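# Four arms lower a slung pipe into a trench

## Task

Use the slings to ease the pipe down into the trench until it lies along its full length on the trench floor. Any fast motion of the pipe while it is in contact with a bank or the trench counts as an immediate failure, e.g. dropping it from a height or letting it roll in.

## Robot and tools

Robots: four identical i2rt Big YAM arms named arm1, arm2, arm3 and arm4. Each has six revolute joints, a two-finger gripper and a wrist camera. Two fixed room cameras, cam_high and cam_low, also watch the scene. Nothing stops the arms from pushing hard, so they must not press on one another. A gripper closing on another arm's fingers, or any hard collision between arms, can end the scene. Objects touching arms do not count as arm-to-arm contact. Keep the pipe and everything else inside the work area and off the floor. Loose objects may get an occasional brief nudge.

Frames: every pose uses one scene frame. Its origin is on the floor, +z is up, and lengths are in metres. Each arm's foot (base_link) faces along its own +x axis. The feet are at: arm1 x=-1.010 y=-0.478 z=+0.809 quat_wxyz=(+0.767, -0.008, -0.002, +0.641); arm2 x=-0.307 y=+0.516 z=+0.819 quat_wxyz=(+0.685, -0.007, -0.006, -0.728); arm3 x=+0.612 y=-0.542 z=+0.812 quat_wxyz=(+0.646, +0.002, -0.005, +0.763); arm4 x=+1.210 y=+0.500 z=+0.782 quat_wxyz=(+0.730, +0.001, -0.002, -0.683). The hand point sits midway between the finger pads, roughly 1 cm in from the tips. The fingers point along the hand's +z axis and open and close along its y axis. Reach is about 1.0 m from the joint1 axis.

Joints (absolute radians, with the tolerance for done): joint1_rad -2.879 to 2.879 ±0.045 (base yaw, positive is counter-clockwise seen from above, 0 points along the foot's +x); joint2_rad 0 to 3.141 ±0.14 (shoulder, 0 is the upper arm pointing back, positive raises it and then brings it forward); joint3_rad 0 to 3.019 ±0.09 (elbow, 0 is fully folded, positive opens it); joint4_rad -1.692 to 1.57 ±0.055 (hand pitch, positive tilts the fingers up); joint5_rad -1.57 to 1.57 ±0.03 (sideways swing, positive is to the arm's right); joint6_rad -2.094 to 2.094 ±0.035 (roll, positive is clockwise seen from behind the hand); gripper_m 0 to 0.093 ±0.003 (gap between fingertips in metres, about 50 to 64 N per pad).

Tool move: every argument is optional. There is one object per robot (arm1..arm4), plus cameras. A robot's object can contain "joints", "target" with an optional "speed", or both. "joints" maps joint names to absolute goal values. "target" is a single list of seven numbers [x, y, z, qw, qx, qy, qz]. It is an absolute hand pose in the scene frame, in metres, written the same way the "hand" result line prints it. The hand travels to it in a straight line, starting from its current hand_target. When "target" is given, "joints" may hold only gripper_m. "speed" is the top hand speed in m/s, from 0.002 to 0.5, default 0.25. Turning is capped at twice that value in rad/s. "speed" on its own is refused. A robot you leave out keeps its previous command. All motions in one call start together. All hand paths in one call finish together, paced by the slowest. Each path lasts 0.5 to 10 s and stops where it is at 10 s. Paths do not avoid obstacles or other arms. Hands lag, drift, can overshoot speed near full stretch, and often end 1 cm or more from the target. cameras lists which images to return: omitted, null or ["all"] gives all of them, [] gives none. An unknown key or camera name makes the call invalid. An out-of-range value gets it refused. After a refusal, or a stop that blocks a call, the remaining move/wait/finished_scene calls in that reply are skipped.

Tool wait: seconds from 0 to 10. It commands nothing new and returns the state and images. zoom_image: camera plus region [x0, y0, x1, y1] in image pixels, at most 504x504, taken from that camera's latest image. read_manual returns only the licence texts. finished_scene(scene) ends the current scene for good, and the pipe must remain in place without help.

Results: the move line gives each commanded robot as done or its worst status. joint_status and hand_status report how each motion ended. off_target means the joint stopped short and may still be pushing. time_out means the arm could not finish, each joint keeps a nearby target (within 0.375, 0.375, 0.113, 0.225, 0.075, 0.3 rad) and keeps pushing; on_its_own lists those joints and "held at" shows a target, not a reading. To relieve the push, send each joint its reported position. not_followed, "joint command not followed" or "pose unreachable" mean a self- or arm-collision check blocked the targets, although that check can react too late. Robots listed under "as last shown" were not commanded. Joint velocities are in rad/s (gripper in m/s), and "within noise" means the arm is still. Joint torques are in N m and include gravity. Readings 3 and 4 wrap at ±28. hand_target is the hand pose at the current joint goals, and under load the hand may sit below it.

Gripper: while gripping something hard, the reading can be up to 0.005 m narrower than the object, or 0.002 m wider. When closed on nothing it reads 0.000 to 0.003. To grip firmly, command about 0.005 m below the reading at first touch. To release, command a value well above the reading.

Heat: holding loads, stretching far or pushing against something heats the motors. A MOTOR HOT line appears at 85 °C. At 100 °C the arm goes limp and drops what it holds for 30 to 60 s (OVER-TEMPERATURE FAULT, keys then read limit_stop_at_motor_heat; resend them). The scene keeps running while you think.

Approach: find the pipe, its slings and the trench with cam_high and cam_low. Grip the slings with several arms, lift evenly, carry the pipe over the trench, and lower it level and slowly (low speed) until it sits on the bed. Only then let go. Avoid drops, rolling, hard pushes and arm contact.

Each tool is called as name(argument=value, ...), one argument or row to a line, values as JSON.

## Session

move(
  arm1={"joints": {"joint1_rad": -1.351, "joint5_rad": 0, "joint6_rad": -1.521, "gripper_m": 0.085}},
  arm2={"joints": {"joint1_rad": -0.946, "joint5_rad": 0, "joint6_rad": -0.994, "gripper_m": 0.085}},
  arm3={"joints": {"joint1_rad": -1.520, "joint5_rad": 0, "joint6_rad": -1.347, "gripper_m": 0.085}},
  arm4={"joints": {"joint1_rad": -1.035, "joint5_rad": 0, "joint6_rad": -0.968, "gripper_m": 0.085}},
  cameras=[],
)

move(
  arm1={"joints": {"joint2_rad": 1.812, "joint3_rad": 0.698, "joint4_rad": -0.457}},
  arm2={"joints": {"joint2_rad": 2.002, "joint3_rad": 1.023, "joint4_rad": -0.592}},
  arm3={"joints": {"joint2_rad": 1.714, "joint3_rad": 0.492, "joint4_rad": -0.349}},
  arm4={"joints": {"joint2_rad": 1.840, "joint3_rad": 0.887, "joint4_rad": -0.618}},
)

zoom_image(
  camera="cam_low",
  region=[230, 180, 450, 400],
)

Scene clock: 1.67 s.
Joint torques (N m): arm1=[-0.26 3.84 8.27 2.1 -0.04 -0.04] | arm2=[-1.55 2.73 11.45 1.29 -0.15 0.12] | arm3=[0.56 6.18 7.21 1.76 -0.07 0.03] | arm4=[-0.26 4.95 8.38 2.06 0.12 0.08]
Heat: arm1: hottest joint2_rad 32 °C; arm2: hottest joint3_rad 31 °C; arm3: hottest joint2_rad 31 °C; arm4: hottest joint3_rad 30 °C.
move: arm1 done; arm2 done; arm3 done; arm4 done
Joint velocities: within noise
arm1.joint_positions: joint1_rad=-1.346 joint2_rad=+0.492 joint3_rad=+1.390 joint4_rad=-1.535 joint5_rad=-0.001 joint6_rad=-1.511 gripper_m=+0.08510
arm1.joint_status: all done
arm1.hand: x=-0.8619 y=-0.4665 z=+1.3327 quat_wxyz=(-0.337, +0.627, -0.631, +0.308) (m; scene frame)
arm1.hand_target: x=-0.8652 y=-0.4675 z=+1.3414 quat_wxyz=(-0.342, +0.625, -0.626, +0.318) (m; scene frame)
arm1.hand_status: not commanded
arm2.joint_positions: joint1_rad=-0.937 joint2_rad=+0.636 joint3_rad=+1.378 joint4_rad=-1.323 joint5_rad=+0.001 joint6_rad=-0.987 gripper_m=+0.08507
arm2.joint_status: all done
arm2.hand: x=-0.5120 y=+0.3931 z=+1.3550 quat_wxyz=(+0.093, -0.626, -0.615, +0.470) (m; scene frame)
arm2.hand_target: x=-0.5112 y=+0.3963 z=+1.3684 quat_wxyz=(+0.100, -0.622, -0.609, +0.483) (m; scene frame)
arm2.hand_status: not commanded
arm3.joint_positions: joint1_rad=-1.515 joint2_rad=+0.448 joint3_rad=+1.397 joint4_rad=-1.348 joint5_rad=-0.002 joint6_rad=-1.339 gripper_m=+0.08511
arm3.joint_status: all done
arm3.hand: x=+0.7651 y=-0.5133 z=+1.3835 quat_wxyz=(-0.473, +0.584, -0.593, +0.291) (m; scene frame)
arm3.hand_target: x=+0.7620 y=-0.5153 z=+1.3927 quat_wxyz=(-0.479, +0.579, -0.588, +0.299) (m; scene frame)
arm3.hand_status: not commanded
arm4.joint_positions: joint1_rad=-1.027 joint2_rad=+0.548 joint3_rad=+1.417 joint4_rad=-1.141 joint5_rad=-0.002 joint6_rad=-0.955 gripper_m=+0.08512
arm4.joint_status: all done
arm4.hand: x=+1.0285 y=+0.3769 z=+1.3930 quat_wxyz=(+0.101, -0.566, -0.561, +0.595) (m; scene frame)
arm4.hand_target: x=+1.0307 y=+0.3809 z=+1.4063 quat_wxyz=(+0.110, -0.558, -0.556, +0.606) (m; scene frame)
arm4.hand_status: not commanded
pictures: none
No camera images: "cameras" was empty.

Scene clock: 3.47 s.
Joint torques (N m): arm1=[-0.5 -11.58 4.68 0.95 -0.05 -0.07] | arm2=[-1.26 -17.44 6.24 0.09 -0.19 0.07] | arm3=[0.85 -10.7 3.22 0.39 -0.12 -0.07] | arm4=[-0.15 -13.68 5.46 0.66 0.07 0.01]
Heat: arm1: hottest joint2_rad 32 °C; arm2: hottest joint3_rad 31 °C; arm3: hottest joint2_rad 31 °C; arm4: hottest joint3_rad 30 °C.
move: arm1 done; arm2 done; arm3 done; arm4 done
Joint velocities: within noise
arm1.joint_positions: joint1_rad=-1.346 joint2_rad=+1.800 joint3_rad=+0.690 joint4_rad=-0.469 joint5_rad=-0.001 joint6_rad=-1.513 gripper_m=+0.08510
arm1.joint_status: all done
arm1.hand: x=-0.6676 y=-0.4635 z=+0.7092 quat_wxyz=(+0.001, +0.703, -0.711, +0.005) (m; scene frame)
arm1.hand_target: x=-0.6624 y=-0.4652 z=+0.7069 quat_wxyz=(-0.002, +0.704, -0.710, +0.008) (m; scene frame)
arm1.hand_status: not commanded
arm2.joint_positions: joint1_rad=-0.937 joint2_rad=+2.014 joint3_rad=+1.019 joint4_rad=-0.606 joint5_rad=+0.001 joint6_rad=-0.988 gripper_m=+0.08507
arm2.joint_status: all done
arm2.hand: x=-0.6824 y=+0.2728 z=+0.7016 quat_wxyz=(-0.008, -0.711, -0.703, -0.008) (m; scene frame)
arm2.hand_target: x=-0.6921 y=+0.2716 z=+0.7077 quat_wxyz=(-0.005, -0.712, -0.702, +0.007) (m; scene frame)
arm2.hand_status: not commanded
arm3.joint_positions: joint1_rad=-1.515 joint2_rad=+1.710 joint3_rad=+0.486 joint4_rad=-0.359 joint5_rad=-0.002 joint6_rad=-1.340 gripper_m=+0.08511
arm3.joint_status: all done
arm3.hand: x=+0.8741 y=-0.4826 z=+0.7043 quat_wxyz=(+0.000, +0.704, -0.710, -0.007) (m; scene frame)
arm3.hand_target: x=+0.8795 y=-0.4833 z=+0.7041 quat_wxyz=(-0.004, +0.704, -0.710, -0.003) (m; scene frame)
arm3.hand_status: not commanded
arm4.joint_positions: joint1_rad=-1.027 joint2_rad=+1.852 joint3_rad=+0.874 joint4_rad=-0.631 joint5_rad=-0.002 joint6_rad=-0.956 gripper_m=+0.08512
arm4.joint_status: all done
arm4.hand: x=+0.8852 y=+0.2730 z=+0.6941 quat_wxyz=(-0.007, -0.709, -0.705, -0.020) (m; scene frame)
arm4.hand_target: x=+0.8724 y=+0.2682 z=+0.7013 quat_wxyz=(-0.003, -0.708, -0.707, -0.001) (m; scene frame)
arm4.hand_status: not commanded
pictures: arm1_cam_wrist, arm2_cam_wrist, arm3_cam_wrist, arm4_cam_wrist, cam_high, cam_low

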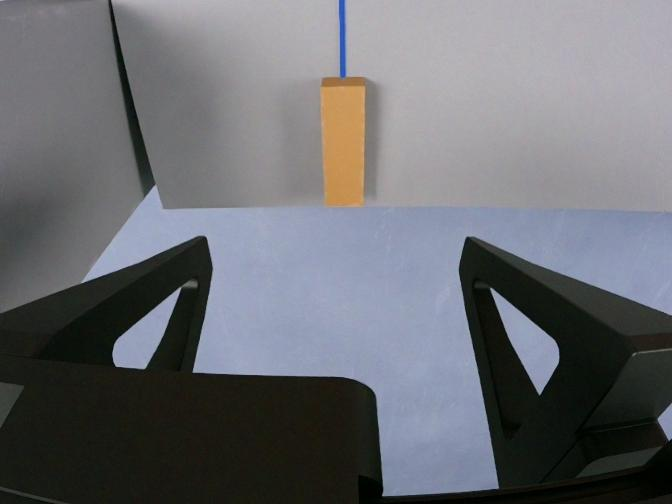

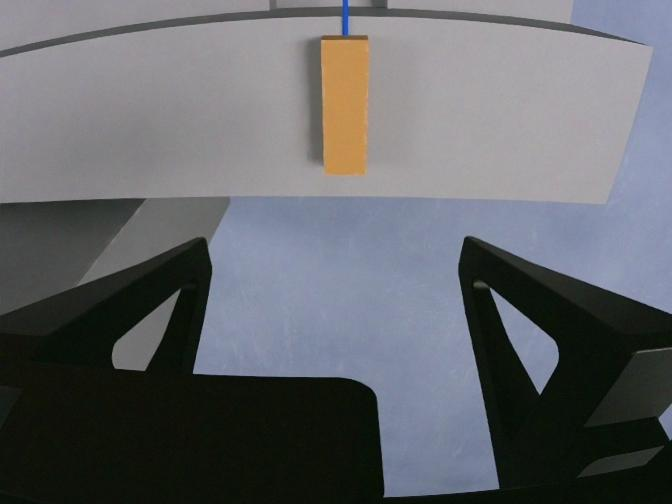

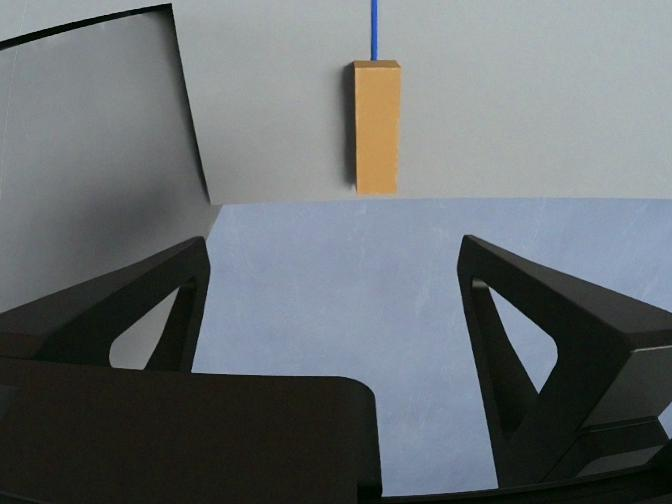

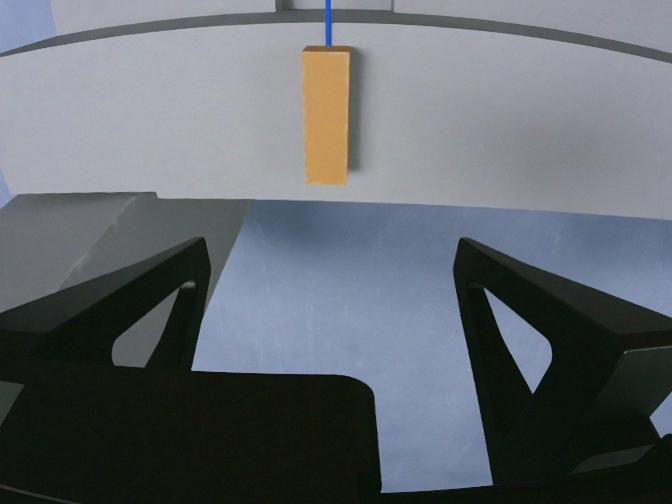

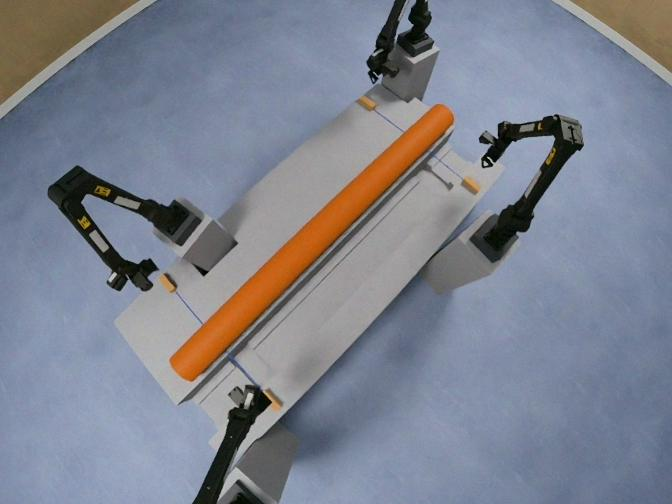

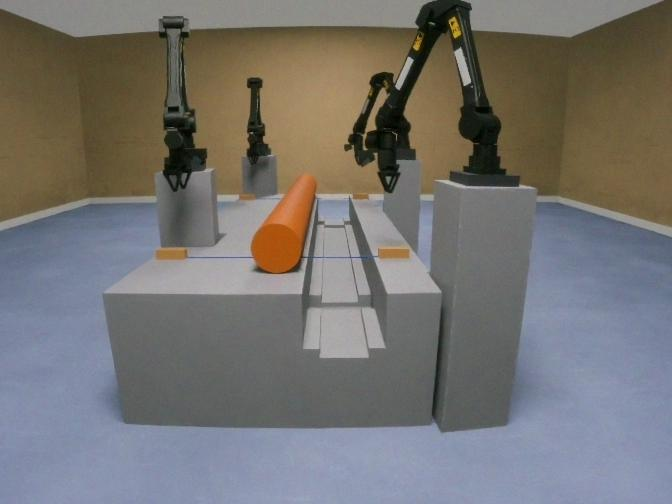

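Scaled by 2.291.

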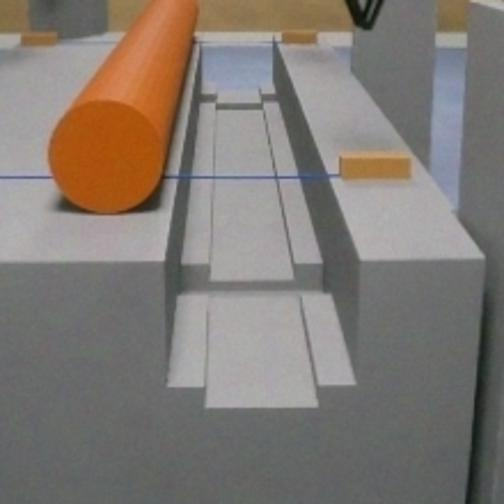

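move(
  arm1={"target": [-0.660, -0.476, 0.56, 0, 0.7071, -0.7071, 0], "speed": 0.2},
  arm2={"target": [-0.692, 0.250, 0.56, 0, 0.7071, 0.7071, 0], "speed": 0.2},
  arm3={"target": [0.906, -0.484, 0.56, 0, 0.7071, -0.7071, 0], "speed": 0.2},
  arm4={"target": [0.893, 0.260, 0.56, 0, 0.7071, 0.7071, 0], "speed": 0.2},
  cameras=["arm1_cam_wrist", "arm2_cam_wrist", "arm3_cam_wrist", "arm4_cam_wrist"],
)

Scene clock: 11.87 s.
Joint torques (N m): arm1=[-1.08 -14.27 1.42 0.99 -0.17 -0.14] | arm2=[0.21 -18.61 5.3 0.02 -0.07 0.23] | arm3=[0.38 -15.44 -0.14 0.38 -0.08 -0.07] | arm4=[0.97 -15.27 3.03 0.65 0.11 0.29]
Heat: arm1: hottest joint2_rad 32 °C; arm2: hottest joint3_rad 32 °C; arm3: hottest joint2_rad 31 °C; arm4: hottest joint3_rad 30 °C.
move: arm1 done; arm2 off_target; arm3 done; arm4 off_target
Joint velocities: within noise
arm1.joint_positions: joint1_rad=-1.375 joint2_rad=+2.267 joint3_rad=+0.782 joint4_rad=-0.104 joint5_rad=-0.007 joint6_rad=-1.551 gripper_m=+0.08510
arm1.joint_status: not commanded
arm1.hand: x=-0.6618 y=-0.4736 z=+0.5647 quat_wxyz=(+0.002, +0.707, -0.708, -0.001) (m; scene frame)
arm1.hand_target: x=-0.6600 y=-0.4759 z=+0.5601 quat_wxyz=(+0.000, +0.707, -0.707, +0.000) (m; scene frame)
arm1.hand_status: done (0.006 m and 0.3 deg from the pose sent, 0.150 m and 0.9 deg at the start)
arm2.joint_positions: joint1_rad=-0.916 joint2_rad=+2.384 joint3_rad=+1.122 joint4_rad=-0.358 joint5_rad=+0.011 joint6_rad=-0.975 gripper_m=+0.08507
arm2.joint_status: not commanded
arm2.hand: x=-0.6799 y=+0.2632 z=+0.5565 quat_wxyz=(-0.005, -0.708, -0.706, -0.018) (m; scene frame)
arm2.hand_target: x=-0.6917 y=+0.2500 z=+0.5605 quat_wxyz=(+0.000, -0.707, -0.707, +0.000) (m; scene frame)
arm2.hand_status: off_target (0.018 m and 2.2 deg from the pose sent, 0.144 m and 1.5 deg at the start)
arm3.joint_positions: joint1_rad=-1.531 joint2_rad=+2.279 joint3_rad=+0.655 joint4_rad=+0.038 joint5_rad=+0.006 joint6_rad=-1.368 gripper_m=+0.08511
arm3.joint_status: not commanded
arm3.hand: x=+0.9024 y=-0.4812 z=+0.5602 quat_wxyz=(+0.003, +0.708, -0.706, -0.004) (m; scene frame)
arm3.hand_target: x=+0.9060 y=-0.4840 z=+0.5601 quat_wxyz=(+0.000, +0.707, -0.707, +0.000) (m; scene frame)
arm3.hand_status: done (0.005 m and 0.6 deg from the pose sent, 0.148 m and 0.9 deg at the start)
arm4.joint_positions: joint1_rad=-0.997 joint2_rad=+2.221 joint3_rad=+0.874 joint4_rad=-0.265 joint5_rad=+0.002 joint6_rad=-0.936 gripper_m=+0.08512
arm4.joint_status: not commanded
arm4.hand: x=+0.9053 y=+0.2730 z=+0.5540 quat_wxyz=(-0.005, -0.705, -0.709, -0.021) (m; scene frame)
arm4.hand_target: x=+0.8933 y=+0.2601 z=+0.5602 quat_wxyz=(+0.000, -0.707, -0.707, +0.000) (m; scene frame)
arm4.hand_status: off_target (0.019 m and 2.5 deg from the pose sent, 0.135 m and 2.4 deg at the start)
pictures: arm1_cam_wrist, arm2_cam_wrist, arm3_cam_wrist, arm4_cam_wrist

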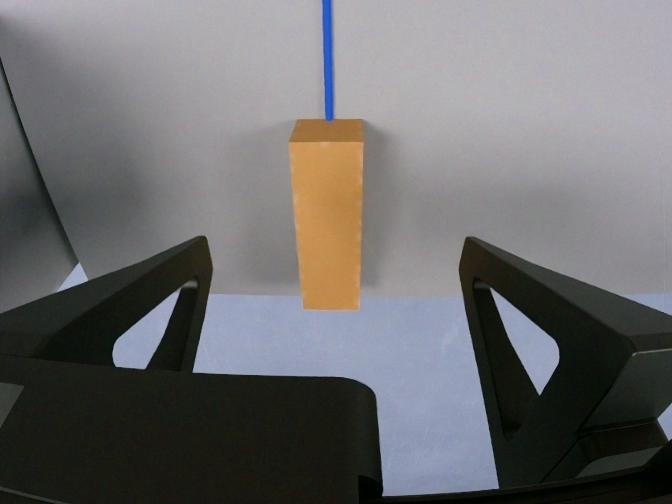

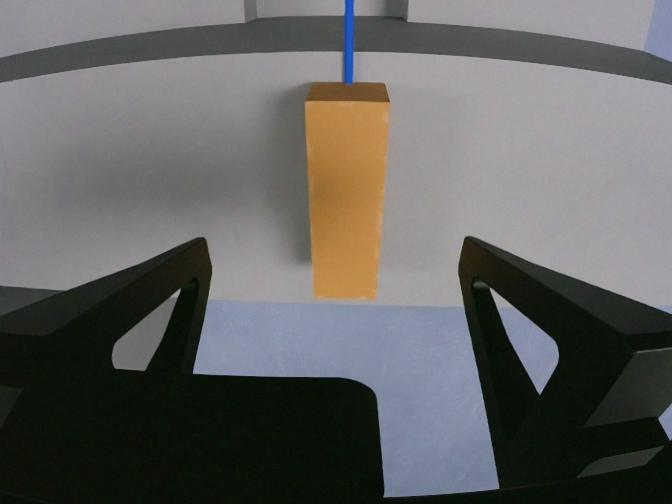

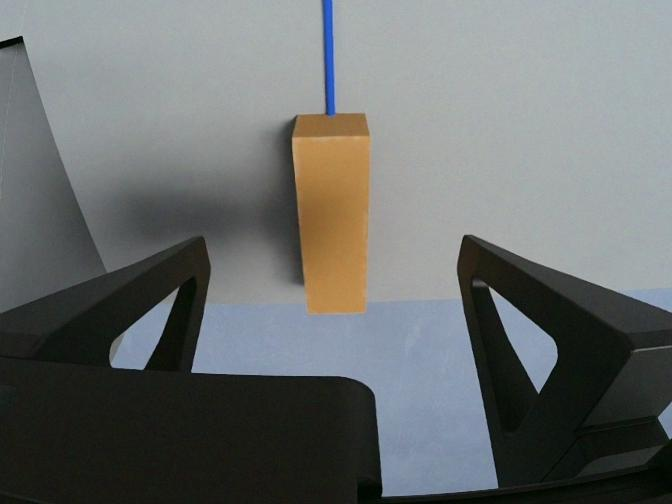

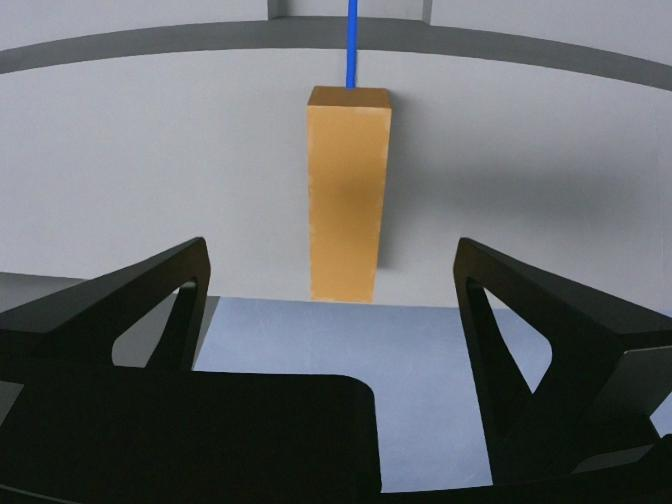

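move(
  arm1={"target": [-0.667, -0.478, 0.460, 0, 0.7071, -0.7071, 0], "speed": 0.12},
  arm2={"target": [-0.692, 0.244, 0.467, 0, 0.7071, 0.7071, 0], "speed": 0.12},
  arm3={"target": [0.900, -0.488, 0.466, 0, 0.7071, -0.7071, 0], "speed": 0.12},
  arm4={"target": [0.893, 0.257, 0.471, 0, 0.7071, 0.7071, 0], "speed": 0.12},
  cameras=["arm1_cam_wrist", "arm2_cam_wrist", "arm3_cam_wrist", "arm4_cam_wrist"],
)

Scene clock: 18.17 s.
Joint torques (N m): arm1=[-0.56 -14.04 -0.13 1.07 -0.13 -0.11] | arm2=[0.44 -19.08 4.22 0.05 -0.09 0.21] | arm3=[0.38 -16.09 -1.36 0.4 -0.08 -0.06] | arm4=[1.14 -15.27 1.65 0.66 0.11 0.32]
Heat: arm1: hottest joint2_rad 32 °C; arm2: hottest joint3_rad 32 °C; arm3: hottest joint2_rad 31 °C; arm4: hottest joint3_rad 30 °C.
move: arm1 done; arm2 off_target; arm3 done; arm4 off_target
Joint velocities: within noise
arm1.joint_positions: joint1_rad=-1.377 joint2_rad=+2.563 joint3_rad=+0.912 joint4_rad=+0.073 joint5_rad=-0.007 joint6_rad=-1.554 gripper_m=+0.08510
arm1.joint_status: not commanded
arm1.hand: x=-0.6618 y=-0.4752 z=+0.4677 quat_wxyz=(-0.002, +0.707, -0.707, +0.003) (m; scene frame)
arm1.hand_target: x=-0.6671 y=-0.4779 z=+0.4603 quat_wxyz=(+0.000, +0.707, -0.707, +0.000) (m; scene frame)
arm1.hand_status: done (0.010 m and 0.4 deg from the pose sent, 0.105 m and 0.3 deg at the start)
arm2.joint_positions: joint1_rad=-0.911 joint2_rad=+2.617 joint3_rad=+1.258 joint4_rad=-0.253 joint5_rad=+0.011 joint6_rad=-0.967 gripper_m=+0.08507
arm2.joint_status: not commanded
arm2.hand: x=-0.6837 y=+0.2565 z=+0.4666 quat_wxyz=(-0.004, -0.709, -0.705, -0.015) (m; scene frame)
arm2.hand_target: x=-0.6919 y=+0.2439 z=+0.4674 quat_wxyz=(+0.000, -0.707, -0.707, +0.000) (m; scene frame)
arm2.hand_status: off_target (0.015 m and 1.8 deg from the pose sent, 0.092 m and 2.2 deg at the start)
arm3.joint_positions: joint1_rad=-1.543 joint2_rad=+2.583 joint3_rad=+0.788 joint4_rad=+0.217 joint5_rad=+0.006 joint6_rad=-1.380 gripper_m=+0.08511
arm3.joint_status: not commanded
arm3.hand: x=+0.8999 y=-0.4845 z=+0.4686 quat_wxyz=(+0.000, +0.708, -0.706, -0.002) (m; scene frame)
arm3.hand_target: x=+0.9000 y=-0.4880 z=+0.4661 quat_wxyz=(+0.000, +0.707, -0.707, +0.000) (m; scene frame)
arm3.hand_status: done (0.004 m and 0.3 deg from the pose sent, 0.094 m and 0.6 deg at the start)
arm4.joint_positions: joint1_rad=-0.995 joint2_rad=+2.464 joint3_rad=+0.985 joint4_rad=-0.117 joint5_rad=+0.002 joint6_rad=-0.931 gripper_m=+0.08512
arm4.joint_status: not commanded
arm4.hand: x=+0.8995 y=+0.2671 z=+0.4699 quat_wxyz=(-0.003, -0.706, -0.708, -0.013) (m; scene frame)
arm4.hand_target: x=+0.8930 y=+0.2570 z=+0.4712 quat_wxyz=(+0.000, -0.707, -0.707, +0.000) (m; scene frame)
arm4.hand_status: off_target (0.012 m and 1.6 deg from the pose sent, 0.085 m and 2.4 deg at the start)
pictures: arm1_cam_wrist, arm2_cam_wrist, arm3_cam_wrist, arm4_cam_wrist

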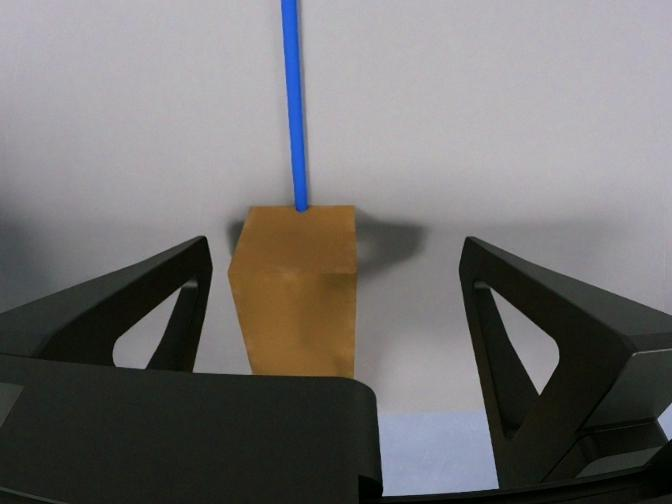

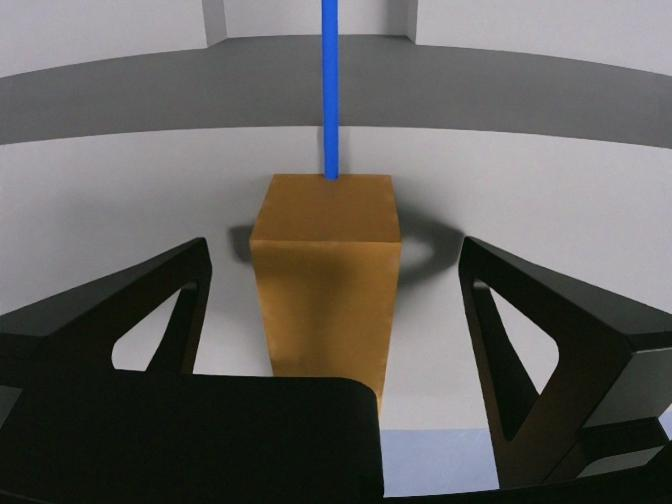

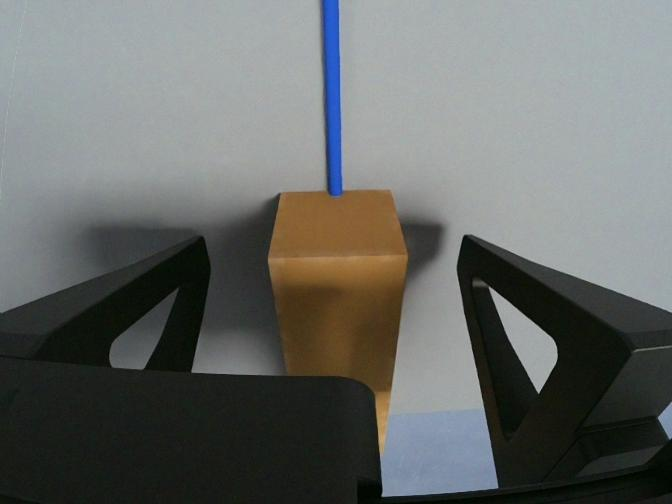

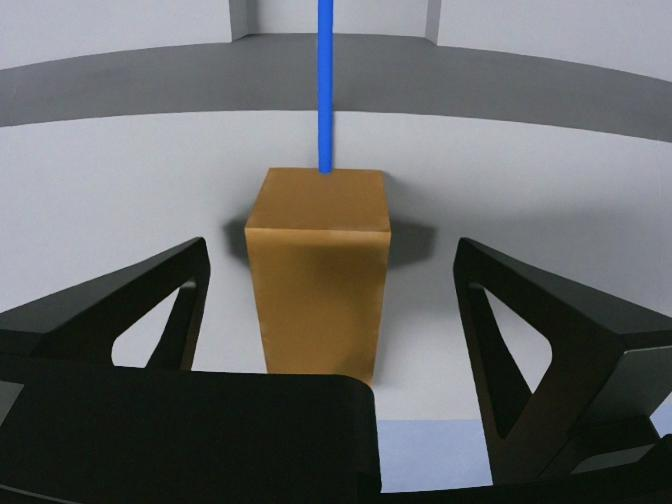

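move(
  arm1={"target": [-0.668, -0.489, 0.460, 0, 0.7071, -0.7071, 0], "speed": 0.1},
  arm2={"joints": {"gripper_m": 0.015}},
  arm3={"joints": {"gripper_m": 0.015}},
  arm4={"joints": {"gripper_m": 0.015}},
  cameras=["arm1_cam_wrist"],
)

move(
  arm1={"joints": {"gripper_m": 0.015}},
  cameras=["arm1_cam_wrist"],
)

Scene clock: 25.63 s.
Joint torques (N m): arm1=[-0.21 -14.62 -0.25 1.06 -0.17 -0.14] | arm2=[0.32 -19.08 4.1 0.02 -0.09 0.2] | arm3=[0.44 -15.91 -1.33 0.39 -0.09 -0.06] | arm4=[1.03 -15.33 1.69 0.66 0.11 0.29]
Heat: arm1: hottest joint2_rad 32 °C; arm2: hottest joint3_rad 32 °C; arm3: hottest joint2_rad 32 °C; arm4: hottest joint3_rad 30 °C.
move: arm1 done; arm2 off_target; arm3 off_target; arm4 off_target
Joint velocities: within noise
arm1.joint_positions: joint1_rad=-1.412 joint2_rad=+2.563 joint3_rad=+0.912 joint4_rad=+0.073 joint5_rad=-0.007 joint6_rad=-1.586 gripper_m=+0.08510
arm1.joint_status: not commanded
arm1.hand: x=-0.6618 y=-0.4874 z=+0.4678 quat_wxyz=(-0.002, +0.706, -0.709, +0.003) (m; scene frame)
arm1.hand_target: x=-0.6681 y=-0.4889 z=+0.4603 quat_wxyz=(+0.000, +0.707, -0.707, +0.000) (m; scene frame)
arm1.hand_status: done (0.010 m and 0.5 deg from the pose sent, 0.017 m and 0.4 deg at the start)
arm2.joint_positions: joint1_rad=-0.911 joint2_rad=+2.617 joint3_rad=+1.259 joint4_rad=-0.253 joint5_rad=+0.011 joint6_rad=-0.966 gripper_m=+0.03446
arm2.joint_status: gripper_m off_target (ended at +0.03449, target +0.01500)
arm2.hand: x=-0.6843 y=+0.2559 z=+0.4667 quat_wxyz=(-0.004, -0.709, -0.705, -0.014) (m; scene frame)
arm2.hand_target: x=-0.6919 y=+0.2440 z=+0.4674 quat_wxyz=(+0.000, -0.707, -0.707, +0.000) (m; scene frame)
arm2.hand_status: not commanded
arm3.joint_positions: joint1_rad=-1.543 joint2_rad=+2.583 joint3_rad=+0.788 joint4_rad=+0.218 joint5_rad=+0.006 joint6_rad=-1.381 gripper_m=+0.03470
arm3.joint_status: gripper_m off_target (ended at +0.03473, target +0.01500)
arm3.hand: x=+0.9001 y=-0.4846 z=+0.4686 quat_wxyz=(+0.000, +0.708, -0.706, -0.002) (m; scene frame)
arm3.hand_target: x=+0.9001 y=-0.4880 z=+0.4661 quat_wxyz=(+0.000, +0.707, -0.707, +0.000) (m; scene frame)
arm3.hand_status: not commanded
arm4.joint_positions: joint1_rad=-0.993 joint2_rad=+2.464 joint3_rad=+0.986 joint4_rad=-0.116 joint5_rad=+0.002 joint6_rad=-0.930 gripper_m=+0.03475
arm4.joint_status: gripper_m off_target (ended at +0.03478, target +0.01500)
arm4.hand: x=+0.8996 y=+0.2664 z=+0.4700 quat_wxyz=(-0.003, -0.706, -0.708, -0.013) (m; scene frame)
arm4.hand_target: x=+0.8932 y=+0.2570 z=+0.4712 quat_wxyz=(+0.000, -0.707, -0.707, +0.000) (m; scene frame)
arm4.hand_status: not commanded
pictures: arm1_cam_wrist

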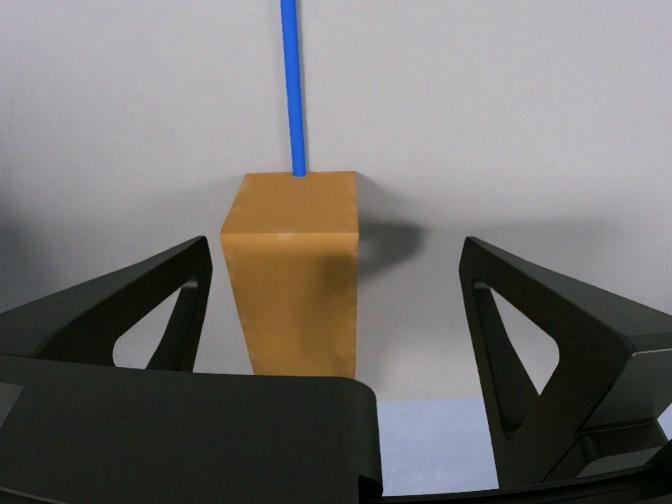

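Scene clock: 26.30 s.
Joint torques (N m): arm1=[-0.62 -14.33 -0.27 0.83 -0.15 -0.1] | arm2=[0.44 -19.08 4.1 0.05 -0.09 0.2] | arm3=[0.56 -16.03 -1.39 0.38 -0.11 -0.06] | arm4=[0.97 -15.27 1.66 0.62 0.11 0.29]
Heat: arm1: hottest joint2_rad 32 °C; arm2: hottest joint2_rad 32 °C; arm3: hottest joint2_rad 32 °C; arm4: hottest joint3_rad 30 °C.
move: arm1 off_target
Joint velocities: within noise
arm1.joint_positions: joint1_rad=-1.412 joint2_rad=+2.563 joint3_rad=+0.912 joint4_rad=+0.075 joint5_rad=-0.008 joint6_rad=-1.588 gripper_m=+0.03405
arm1.joint_status: gripper_m off_target (ended at +0.03409, target +0.01500)
arm1.hand: x=-0.6612 y=-0.4872 z=+0.4678 quat_wxyz=(-0.003, +0.706, -0.708, +0.004) (m; scene frame)
arm1.hand_target: x=-0.6681 y=-0.4889 z=+0.4603 quat_wxyz=(+0.000, +0.707, -0.707, +0.000) (m; scene frame)
arm1.hand_status: not commanded
arm2, arm3, arm4: as last shown
pictures: arm1_cam_wrist

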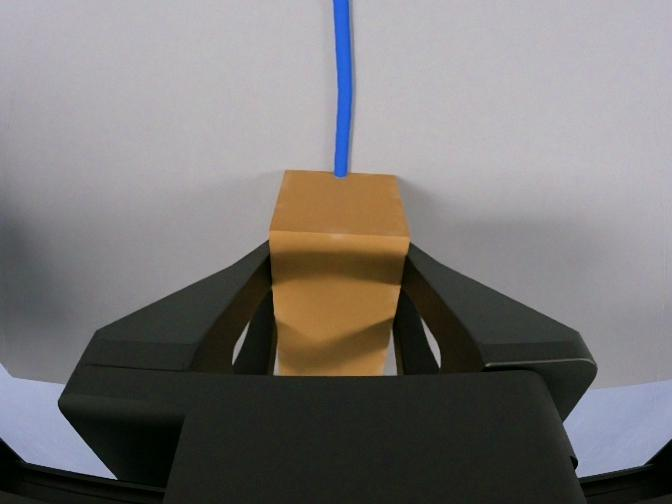

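move(
  arm1={"target": [-0.652, -0.237, 0.773, 0, 0.7071, -0.7071, 0], "speed": 0.15},
  arm2={"target": [-0.694, 0.0, 0.768, 0, 0.7071, 0.7071, 0], "speed": 0.15},
  arm3={"target": [0.908, -0.236, 0.768, 0, 0.7071, -0.7071, 0], "speed": 0.15},
  arm4={"target": [0.883, -0.005, 0.784, 0, 0.7071, 0.7071, 0], "speed": 0.15},
  cameras=["cam_low"],
)

Scene clock: 37.83 s.
Joint torques (N m): arm1=[0.44 -15.74 8.14 -0.01 -0.06 0.11] | arm2=[0.79 -25.76 12.97 -1.01 -0.15 0.24] | arm3=[1.61 -18.73 7.24 -0.4 -0.26 0.07] | arm4=[0.97 -21.48 10.92 -0.4 0.07 0.28]
Heat: arm1: hottest joint2_rad 33 °C; arm2: hottest joint2_rad 33 °C; arm3: hottest joint2_rad 33 °C; arm4: hottest joint3_rad 30 °C.
move: arm1 off_target; arm2 off_target; arm3 off_target; arm4 off_target
Joint velocities: within noise
arm1.joint_positions: joint1_rad=-0.807 joint2_rad=+1.802 joint3_rad=+0.946 joint4_rad=-0.750 joint5_rad=-0.015 joint6_rad=-0.993 gripper_m=+0.03407
arm1.joint_status: not commanded
arm1.hand: x=-0.6639 y=-0.2467 z=+0.7608 quat_wxyz=(+0.014, +0.710, -0.704, -0.003) (m; scene frame)
arm1.hand_target: x=-0.6524 y=-0.2372 z=+0.7731 quat_wxyz=(+0.000, +0.707, -0.707, +0.000) (m; scene frame)
arm1.hand_status: off_target (0.020 m and 1.7 deg from the pose sent, 0.395 m and 0.6 deg at the start)
arm2.joint_positions: joint1_rad=-0.588 joint2_rad=+2.286 joint3_rad=+1.690 joint4_rad=-1.045 joint5_rad=+0.009 joint6_rad=-0.649 gripper_m=+0.03446
arm2.joint_status: not commanded
arm2.hand: x=-0.6836 y=+0.0218 z=+0.7407 quat_wxyz=(+0.004, -0.707, -0.707, -0.027) (m; scene frame)
arm2.hand_target: x=-0.6931 y=+0.0011 z=+0.7684 quat_wxyz=(+0.000, -0.707, -0.707, +0.000) (m; scene frame)
arm2.hand_status: off_target (0.036 m and 3.2 deg from the pose sent, 0.396 m and 1.7 deg at the start)
arm3.joint_positions: joint1_rad=-0.935 joint2_rad=+1.818 joint3_rad=+0.925 joint4_rad=-0.726 joint5_rad=+0.006 joint6_rad=-0.773 gripper_m=+0.03470
arm3.joint_status: not commanded
arm3.hand: x=+0.8973 y=-0.2500 z=+0.7536 quat_wxyz=(+0.020, +0.708, -0.706, +0.001) (m; scene frame)
arm3.hand_target: x=+0.9077 y=-0.2364 z=+0.7681 quat_wxyz=(+0.000, +0.707, -0.707, +0.000) (m; scene frame)
arm3.hand_status: off_target (0.023 m and 2.3 deg from the pose sent, 0.389 m and 0.3 deg at the start)
arm4.joint_positions: joint1_rad=-0.645 joint2_rad=+2.095 joint3_rad=+1.519 joint4_rad=-1.062 joint5_rad=+0.004 joint6_rad=-0.586 gripper_m=+0.03475
arm4.joint_status: not commanded
arm4.hand: x=+0.8949 y=+0.0201 z=+0.7525 quat_wxyz=(+0.006, -0.704, -0.709, -0.034) (m; scene frame)
arm4.hand_target: x=+0.8840 y=-0.0036 z=+0.7847 quat_wxyz=(+0.000, -0.707, -0.707, +0.000) (m; scene frame)
arm4.hand_status: off_target (0.042 m and 3.9 deg from the pose sent, 0.415 m and 1.5 deg at the start)
pictures: cam_low

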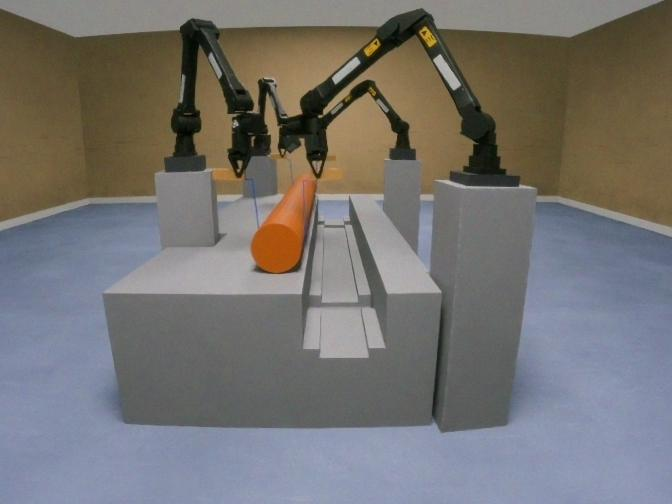

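move(
  arm1={"joints": {"joint1_rad": -0.808, "joint2_rad": 1.69, "joint3_rad": 0.995, "joint4_rad": -0.81, "joint5_rad": 0, "joint6_rad": -0.978}},
  arm2={"joints": {"joint1_rad": -0.590, "joint2_rad": 2.173, "joint3_rad": 1.77, "joint4_rad": -1.083, "joint5_rad": 0, "joint6_rad": -0.638}},
  arm3={"joints": {"joint1_rad": -0.940, "joint2_rad": 1.705, "joint3_rad": 0.98, "joint4_rad": -0.785, "joint5_rad": 0, "joint6_rad": -0.767}},
  arm4={"joints": {"joint1_rad": -0.642, "joint2_rad": 1.995, "joint3_rad": 1.605, "joint4_rad": -1.09, "joint5_rad": 0, "joint6_rad": -0.575}},
  cameras=["cam_low"],
)

move(
  arm1={"joints": {"joint2_rad": 1.58, "joint3_rad": 1.04, "joint4_rad": -0.86}},
  arm2={"joints": {"joint2_rad": 2.06, "joint3_rad": 1.85, "joint4_rad": -1.12}},
  arm3={"joints": {"joint2_rad": 1.592, "joint3_rad": 1.033, "joint4_rad": -0.841}},
  arm4={"joints": {"joint2_rad": 1.895, "joint3_rad": 1.69, "joint4_rad": -1.12}},
  cameras=["cam_low"],
)

zoom_image(
  camera="cam_low",
  region=[200, 150, 420, 370],
)

Scene clock: 47.70 s.
Joint torques (N m): arm1=[-0.15 -21.42 9.33 -0.1 -0.03 0.13] | arm2=[-0.79 -32.73 15.38 -1.02 -0.35 0.18] | arm3=[0.79 -26.64 8.81 -0.75 -0.38 0.03] | arm4=[0.56 -27.93 12.82 -0.32 -0.11 0.27]
Heat: arm1: hottest joint2_rad 33 °C; arm2: hottest joint2_rad 35 °C; arm3: hottest joint2_rad 33 °C; arm4: hottest joint3_rad 32 °C.
move: arm1 done; arm2 done; arm3 done; arm4 done
Joint velocities: within noise
arm1.joint_positions: joint1_rad=-0.807 joint2_rad=+1.771 joint3_rad=+0.949 joint4_rad=-0.794 joint5_rad=-0.001 joint6_rad=-0.987 gripper_m=+0.03407
arm1.joint_status: all done
arm1.hand: x=-0.6658 y=-0.2507 z=+0.7742 quat_wxyz=(+0.020, +0.707, -0.707, +0.003) (m; scene frame)
arm1.hand_target: x=-0.6401 y=-0.2335 z=+0.8203 quat_wxyz=(-0.034, +0.704, -0.709, +0.015) (m; scene frame)
arm1.hand_status: not commanded
arm2.joint_positions: joint1_rad=-0.588 joint2_rad=+2.277 joint3_rad=+1.695 joint4_rad=-1.071 joint5_rad=+0.005 joint6_rad=-0.642 gripper_m=+0.03446
arm2.joint_status: all done
arm2.hand: x=-0.6819 y=+0.0230 z=+0.7483 quat_wxyz=(+0.003, -0.709, -0.704, -0.033) (m; scene frame)
arm2.hand_target: x=-0.7103 y=-0.0120 z=+0.8387 quat_wxyz=(-0.011, -0.711, -0.701, +0.049) (m; scene frame)
arm2.hand_status: not commanded
arm3.joint_positions: joint1_rad=-0.935 joint2_rad=+1.807 joint3_rad=+0.929 joint4_rad=-0.770 joint5_rad=+0.004 joint6_rad=-0.769 gripper_m=+0.03470
arm3.joint_status: all done
arm3.hand: x=+0.8926 y=-0.2545 z=+0.7594 quat_wxyz=(+0.034, +0.707, -0.707, +0.000) (m; scene frame)
arm3.hand_target: x=+0.9206 y=-0.2279 z=+0.8141 quat_wxyz=(-0.035, +0.704, -0.709, -0.003) (m; scene frame)
arm3.hand_status: not commanded
arm4.joint_positions: joint1_rad=-0.645 joint2_rad=+2.092 joint3_rad=+1.524 joint4_rad=-1.080 joint5_rad=+0.004 joint6_rad=-0.585 gripper_m=+0.03475
arm4.joint_status: all done
arm4.hand: x=+0.8957 y=+0.0214 z=+0.7563 quat_wxyz=(+0.007, -0.704, -0.709, -0.038) (m; scene frame)
arm4.hand_target: x=+0.8740 y=-0.0156 z=+0.8393 quat_wxyz=(-0.012, -0.707, -0.706, +0.044) (m; scene frame)
arm4.hand_status: not commanded
pictures: cam_low

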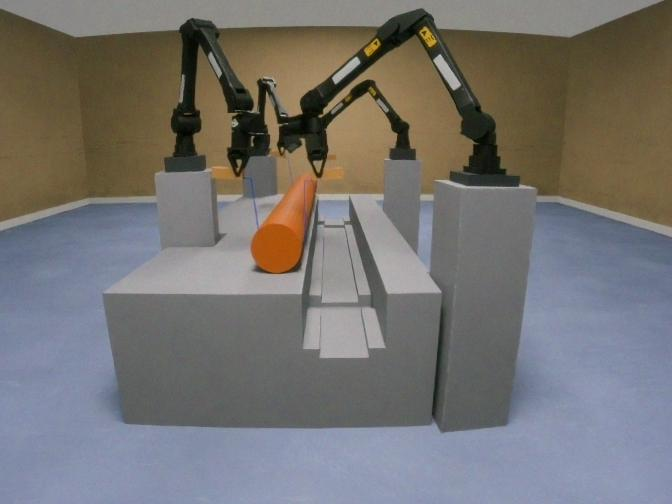

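Scene clock: 49.57 s.
Joint torques (N m): arm1=[-0.5 -19.84 13.41 0.27 -0.01 0.11] | arm2=[-0.97 -36.6 19.28 -1.05 -0.23 0.16] | arm3=[0.79 -24.59 12.49 -0.16 -0.38 0.03] | arm4=[0.38 -30.97 15.76 -0.27 -0.09 0.26]
Heat: arm1: hottest joint2_rad 33 °C; arm2: hottest joint2_rad 36 °C; arm3: hottest joint2_rad 33 °C; arm4: hottest joint3_rad 33 °C.
move: arm1 time_out; arm2 time_out; arm3 done; arm4 time_out
Joint velocities: within noise
arm1.joint_positions: joint1_rad=-0.804 joint2_rad=+1.657 joint3_rad=+0.949 joint4_rad=-0.850 joint5_rad=-0.001 joint6_rad=-0.985 gripper_m=+0.03408
arm1.joint_status: joint3_rad time_out (moved +0.000 of +0.091); the others done
arm1.on_its_own: joint3_rad reads +0.949 and still pushes toward +1.040 since a time_out
arm1.hand: x=-0.6648 y=-0.2474 z=+0.8192 quat_wxyz=(-0.008, +0.708, -0.706, +0.009) (m; scene frame)
arm1.hand_target: x=-0.6253 y=-0.2226 z=+0.8817 quat_wxyz=(-0.085, +0.702, -0.707, +0.025) (m; scene frame)
arm1.hand_status: not commanded
arm2.joint_positions: joint1_rad=-0.587 joint2_rad=+2.212 joint3_rad=+1.717 joint4_rad=-1.106 joint5_rad=+0.002 joint6_rad=-0.640 gripper_m=+0.03447
arm2.joint_status: joint2_rad time_out (moved -0.065 of -0.217); joint3_rad time_out (moved +0.022 of +0.155); the others done
arm2.on_its_own: joint2_rad reads +2.212 and still pushes toward +2.060 since a time_out; joint3_rad reads +1.717 and still pushes toward +1.830 since a time_out
arm2.hand: x=-0.6889 y=+0.0128 z=+0.7947 quat_wxyz=(-0.002, -0.710, -0.704, -0.008) (m; scene frame)
arm2.hand_target: x=-0.7227 y=-0.0267 z=+0.9351 quat_wxyz=(-0.021, -0.707, -0.697, +0.115) (m; scene frame)
arm2.hand_status: not commanded
arm3.joint_positions: joint1_rad=-0.935 joint2_rad=+1.686 joint3_rad=+0.944 joint4_rad=-0.837 joint5_rad=+0.004 joint6_rad=-0.769 gripper_m=+0.03470
arm3.joint_status: all done
arm3.hand: x=+0.9000 y=-0.2472 z=+0.8107 quat_wxyz=(-0.001, +0.707, -0.708, +0.000) (m; scene frame)
arm3.hand_target: x=+0.9362 y=-0.2123 z=+0.8788 quat_wxyz=(-0.090, +0.701, -0.707, -0.004) (m; scene frame)
arm3.hand_status: not commanded
arm4.joint_positions: joint1_rad=-0.642 joint2_rad=+2.028 joint3_rad=+1.566 joint4_rad=-1.108 joint5_rad=+0.003 joint6_rad=-0.584 gripper_m=+0.03475
arm4.joint_status: joint3_rad time_out (moved +0.041 of +0.166); the others done
arm4.on_its_own: joint3_rad reads +1.566 and still pushes toward +1.678 since a time_out
arm4.hand: x=+0.8861 y=+0.0041 z=+0.8059 quat_wxyz=(-0.001, -0.704, -0.710, +0.000) (m; scene frame)
arm4.hand_target: x=+0.8617 y=-0.0336 z=+0.9282 quat_wxyz=(-0.027, -0.703, -0.702, +0.113) (m; scene frame)
arm4.hand_status: not commanded
pictures: cam_low

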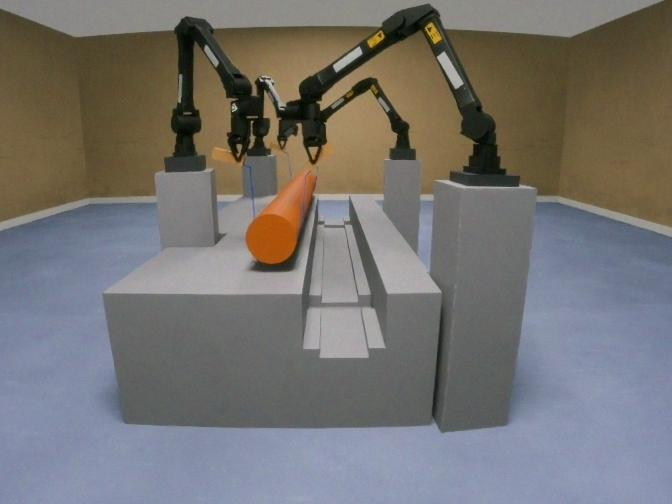

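Scaled by 2.291.

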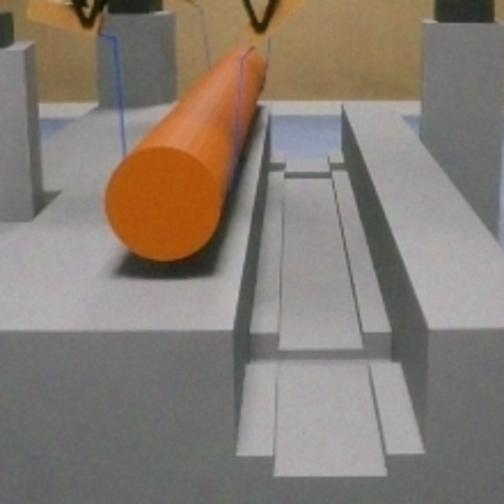

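move(
  arm1={"joints": {"joint1_rad": -0.738, "joint2_rad": 1.565, "joint3_rad": 1.13, "joint4_rad": -0.978, "joint6_rad": -0.908}},
  arm2={"joints": {"joint1_rad": -0.628, "joint2_rad": 1.928, "joint3_rad": 1.73, "joint4_rad": -1.145, "joint6_rad": -0.676}},
  arm3={"joints": {"joint1_rad": -0.880, "joint2_rad": 1.570, "joint3_rad": 1.150, "joint4_rad": -0.975, "joint6_rad": -0.707}},
  arm4={"joints": {"joint1_rad": -0.681, "joint2_rad": 1.739, "joint3_rad": 1.582, "joint4_rad": -1.156, "joint6_rad": -0.614}},
  cameras=["cam_low"],
)

Scene clock: 56.23 s.
Joint torques (N m): arm1=[-1.03 -21.6 14.56 0.18 -0.17 0.06] | arm2=[-1.67 -33.61 15.61 -0.49 -0.17 0.07] | arm3=[1.08 -27.34 13.68 0.01 -0.44 0.09] | arm4=[-0.26 -27.58 12.34 0.51 -0.06 0.04]
Heat: arm1: hottest joint3_rad 36 °C; arm2: hottest joint2_rad 39 °C; arm3: hottest joint2_rad 35 °C; arm4: hottest joint3_rad 34 °C.
move: arm1 time_out; arm2 done; arm3 time_out; arm4 done
Joint velocities: within noise
arm1.joint_positions: joint1_rad=-0.729 joint2_rad=+1.657 joint3_rad=+1.029 joint4_rad=-0.967 joint5_rad=+0.002 joint6_rad=-0.916 gripper_m=+0.03407
arm1.joint_status: joint3_rad time_out (moved +0.080 of +0.181); the others done
arm1.on_its_own: joint3_rad reads +1.029 and still pushes toward +1.130 since a time_out
arm1.hand: x=-0.6751 y=-0.2166 z=+0.8430 quat_wxyz=(+0.010, +0.710, -0.704, +0.008) (m; scene frame)
arm1.hand_target: x=-0.6365 y=-0.1898 z=+0.9172 quat_wxyz=(-0.080, +0.702, -0.707, +0.018) (m; scene frame)
arm1.hand_status: not commanded
arm2.joint_positions: joint1_rad=-0.617 joint2_rad=+2.060 joint3_rad=+1.663 joint4_rad=-1.142 joint5_rad=+0.001 joint6_rad=-0.669 gripper_m=+0.03447
arm2.joint_status: all done
arm2.hand: x=-0.6961 y=+0.0344 z=+0.8679 quat_wxyz=(-0.007, -0.710, -0.704, +0.023) (m; scene frame)
arm2.hand_target: x=-0.7190 y=+0.0188 z=+0.9755 quat_wxyz=(-0.017, -0.707, -0.697, +0.120) (m; scene frame)
arm2.hand_status: not commanded
arm3.joint_positions: joint1_rad=-0.878 joint2_rad=+1.681 joint3_rad=+1.052 joint4_rad=-0.975 joint5_rad=+0.006 joint6_rad=-0.713 gripper_m=+0.03470
arm3.joint_status: joint3_rad time_out (moved +0.107 of +0.206); the others done
arm3.on_its_own: joint3_rad reads +1.052 and still pushes toward +1.150 since a time_out
arm3.hand: x=+0.8951 y=-0.2171 z=+0.8448 quat_wxyz=(+0.012, +0.707, -0.707, +0.002) (m; scene frame)
arm3.hand_target: x=+0.9275 y=-0.1803 z=+0.9281 quat_wxyz=(-0.092, +0.701, -0.707, -0.009) (m; scene frame)
arm3.hand_status: not commanded
arm4.joint_positions: joint1_rad=-0.674 joint2_rad=+1.850 joint3_rad=+1.520 joint4_rad=-1.161 joint5_rad=+0.002 joint6_rad=-0.603 gripper_m=+0.03475
arm4.joint_status: all done
arm4.hand: x=+0.8817 y=+0.0306 z=+0.8887 quat_wxyz=(-0.008, -0.708, -0.705, +0.039) (m; scene frame)
arm4.hand_target: x=+0.8668 y=+0.0170 z=+0.9765 quat_wxyz=(-0.024, -0.702, -0.701, +0.126) (m; scene frame)
arm4.hand_status: not commanded
pictures: cam_low

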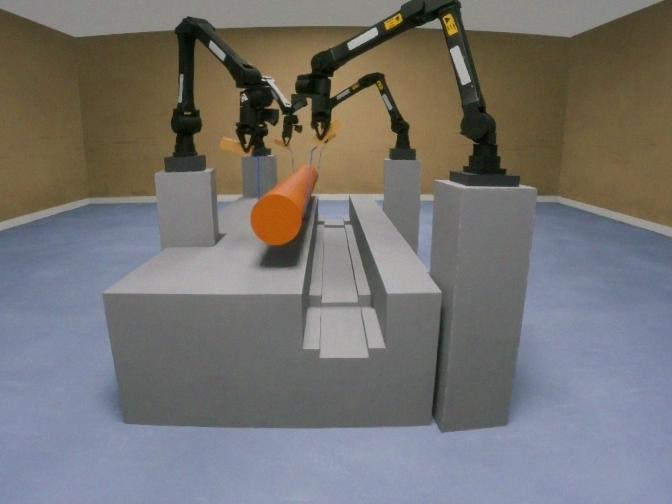

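move(
  arm1={"joints": {"joint1_rad": -0.673, "joint2_rad": 1.610, "joint3_rad": 1.20, "joint4_rad": -1.006, "joint6_rad": -0.843}},
  arm2={"joints": {"joint1_rad": -0.664, "joint2_rad": 1.865, "joint3_rad": 1.60, "joint4_rad": -1.10, "joint6_rad": -0.712}},
  arm3={"joints": {"joint1_rad": -0.822, "joint2_rad": 1.616, "joint3_rad": 1.235, "joint4_rad": -1.008, "joint6_rad": -0.649}},
  arm4={"joints": {"joint1_rad": -0.717, "joint2_rad": 1.667, "joint3_rad": 1.444, "joint4_rad": -1.113, "joint6_rad": -0.650}},
  cameras=["cam_low"],
)

Scene clock: 64.17 s.
Joint torques (N m): arm1=[-1.32 -19.78 14.93 0.29 -0.05 0.08] | arm2=[-1.14 -33.9 15.24 -0.46 -0.31 0.06] | arm3=[0.67 -26.46 13.87 0.1 -0.34 0.1] | arm4=[0.38 -27.58 12.14 0.39 -0.13 0.01]
Heat: arm1: hottest joint3_rad 38 °C; arm2: hottest joint2_rad 40 °C; arm3: hottest joint2_rad 36 °C; arm4: hottest joint3_rad 36 °C.
move: arm1 time_out; arm2 time_out; arm3 time_out; arm4 done
Joint velocities: within noise
arm1.joint_positions: joint1_rad=-0.664 joint2_rad=+1.665 joint3_rad=+1.098 joint4_rad=-1.001 joint5_rad=-0.001 joint6_rad=-0.851 gripper_m=+0.03408
arm1.joint_status: joint3_rad time_out (moved +0.069 of +0.171); the others done
arm1.on_its_own: joint3_rad reads +1.098 and still pushes toward +1.200 since a time_out
arm1.hand: x=-0.6766 y=-0.1795 z=+0.8609 quat_wxyz=(-0.003, +0.710, -0.704, +0.008) (m; scene frame)
arm1.hand_target: x=-0.6411 y=-0.1527 z=+0.9220 quat_wxyz=(-0.079, +0.703, -0.707, +0.013) (m; scene frame)
arm1.hand_status: not commanded
arm2.joint_positions: joint1_rad=-0.658 joint2_rad=+2.015 joint3_rad=+1.533 joint4_rad=-1.096 joint5_rad=+0.004 joint6_rad=-0.705 gripper_m=+0.03447
arm2.joint_status: joint2_rad time_out (moved -0.045 of -0.195); the others done
arm2.on_its_own: joint2_rad reads +2.015 and still pushes toward +1.865 since a time_out
arm2.hand: x=-0.6916 y=+0.0787 z=+0.8480 quat_wxyz=(-0.003, -0.712, -0.702, +0.004) (m; scene frame)
arm2.hand_target: x=-0.7155 y=+0.0583 z=+0.9606 quat_wxyz=(-0.012, -0.708, -0.698, +0.109) (m; scene frame)
arm2.hand_status: not commanded
arm3.joint_positions: joint1_rad=-0.818 joint2_rad=+1.710 joint3_rad=+1.139 joint4_rad=-1.010 joint5_rad=+0.003 joint6_rad=-0.655 gripper_m=+0.03470
arm3.joint_status: joint3_rad time_out (moved +0.087 of +0.183); the others done
arm3.on_its_own: joint3_rad reads +1.139 and still pushes toward +1.235 since a time_out
arm3.hand: x=+0.8924 y=-0.1775 z=+0.8604 quat_wxyz=(+0.000, +0.708, -0.706, +0.000) (m; scene frame)
arm3.hand_target: x=+0.9207 y=-0.1433 z=+0.9387 quat_wxyz=(-0.094, +0.701, -0.707, -0.014) (m; scene frame)
arm3.hand_status: not commanded
arm4.joint_positions: joint1_rad=-0.713 joint2_rad=+1.794 joint3_rad=+1.382 joint4_rad=-1.116 joint5_rad=+0.005 joint6_rad=-0.637 gripper_m=+0.03475
arm4.joint_status: all done
arm4.hand: x=+0.8875 y=+0.0759 z=+0.8676 quat_wxyz=(-0.003, -0.710, -0.704, +0.021) (m; scene frame)
arm4.hand_target: x=+0.8719 y=+0.0585 z=+0.9590 quat_wxyz=(-0.018, -0.703, -0.702, +0.116) (m; scene frame)
arm4.hand_status: not commanded
pictures: cam_low

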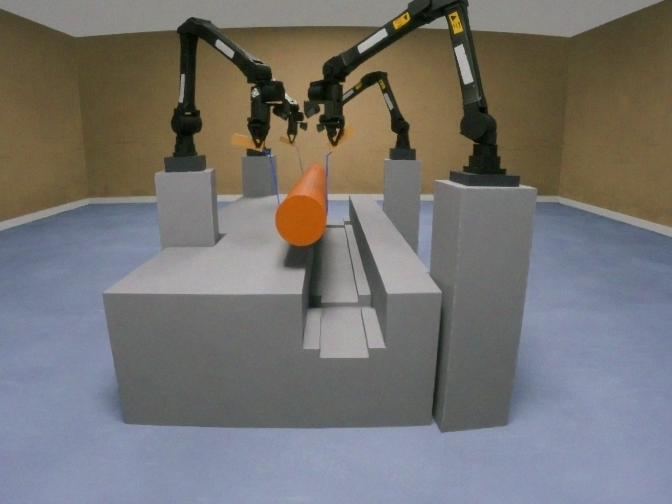

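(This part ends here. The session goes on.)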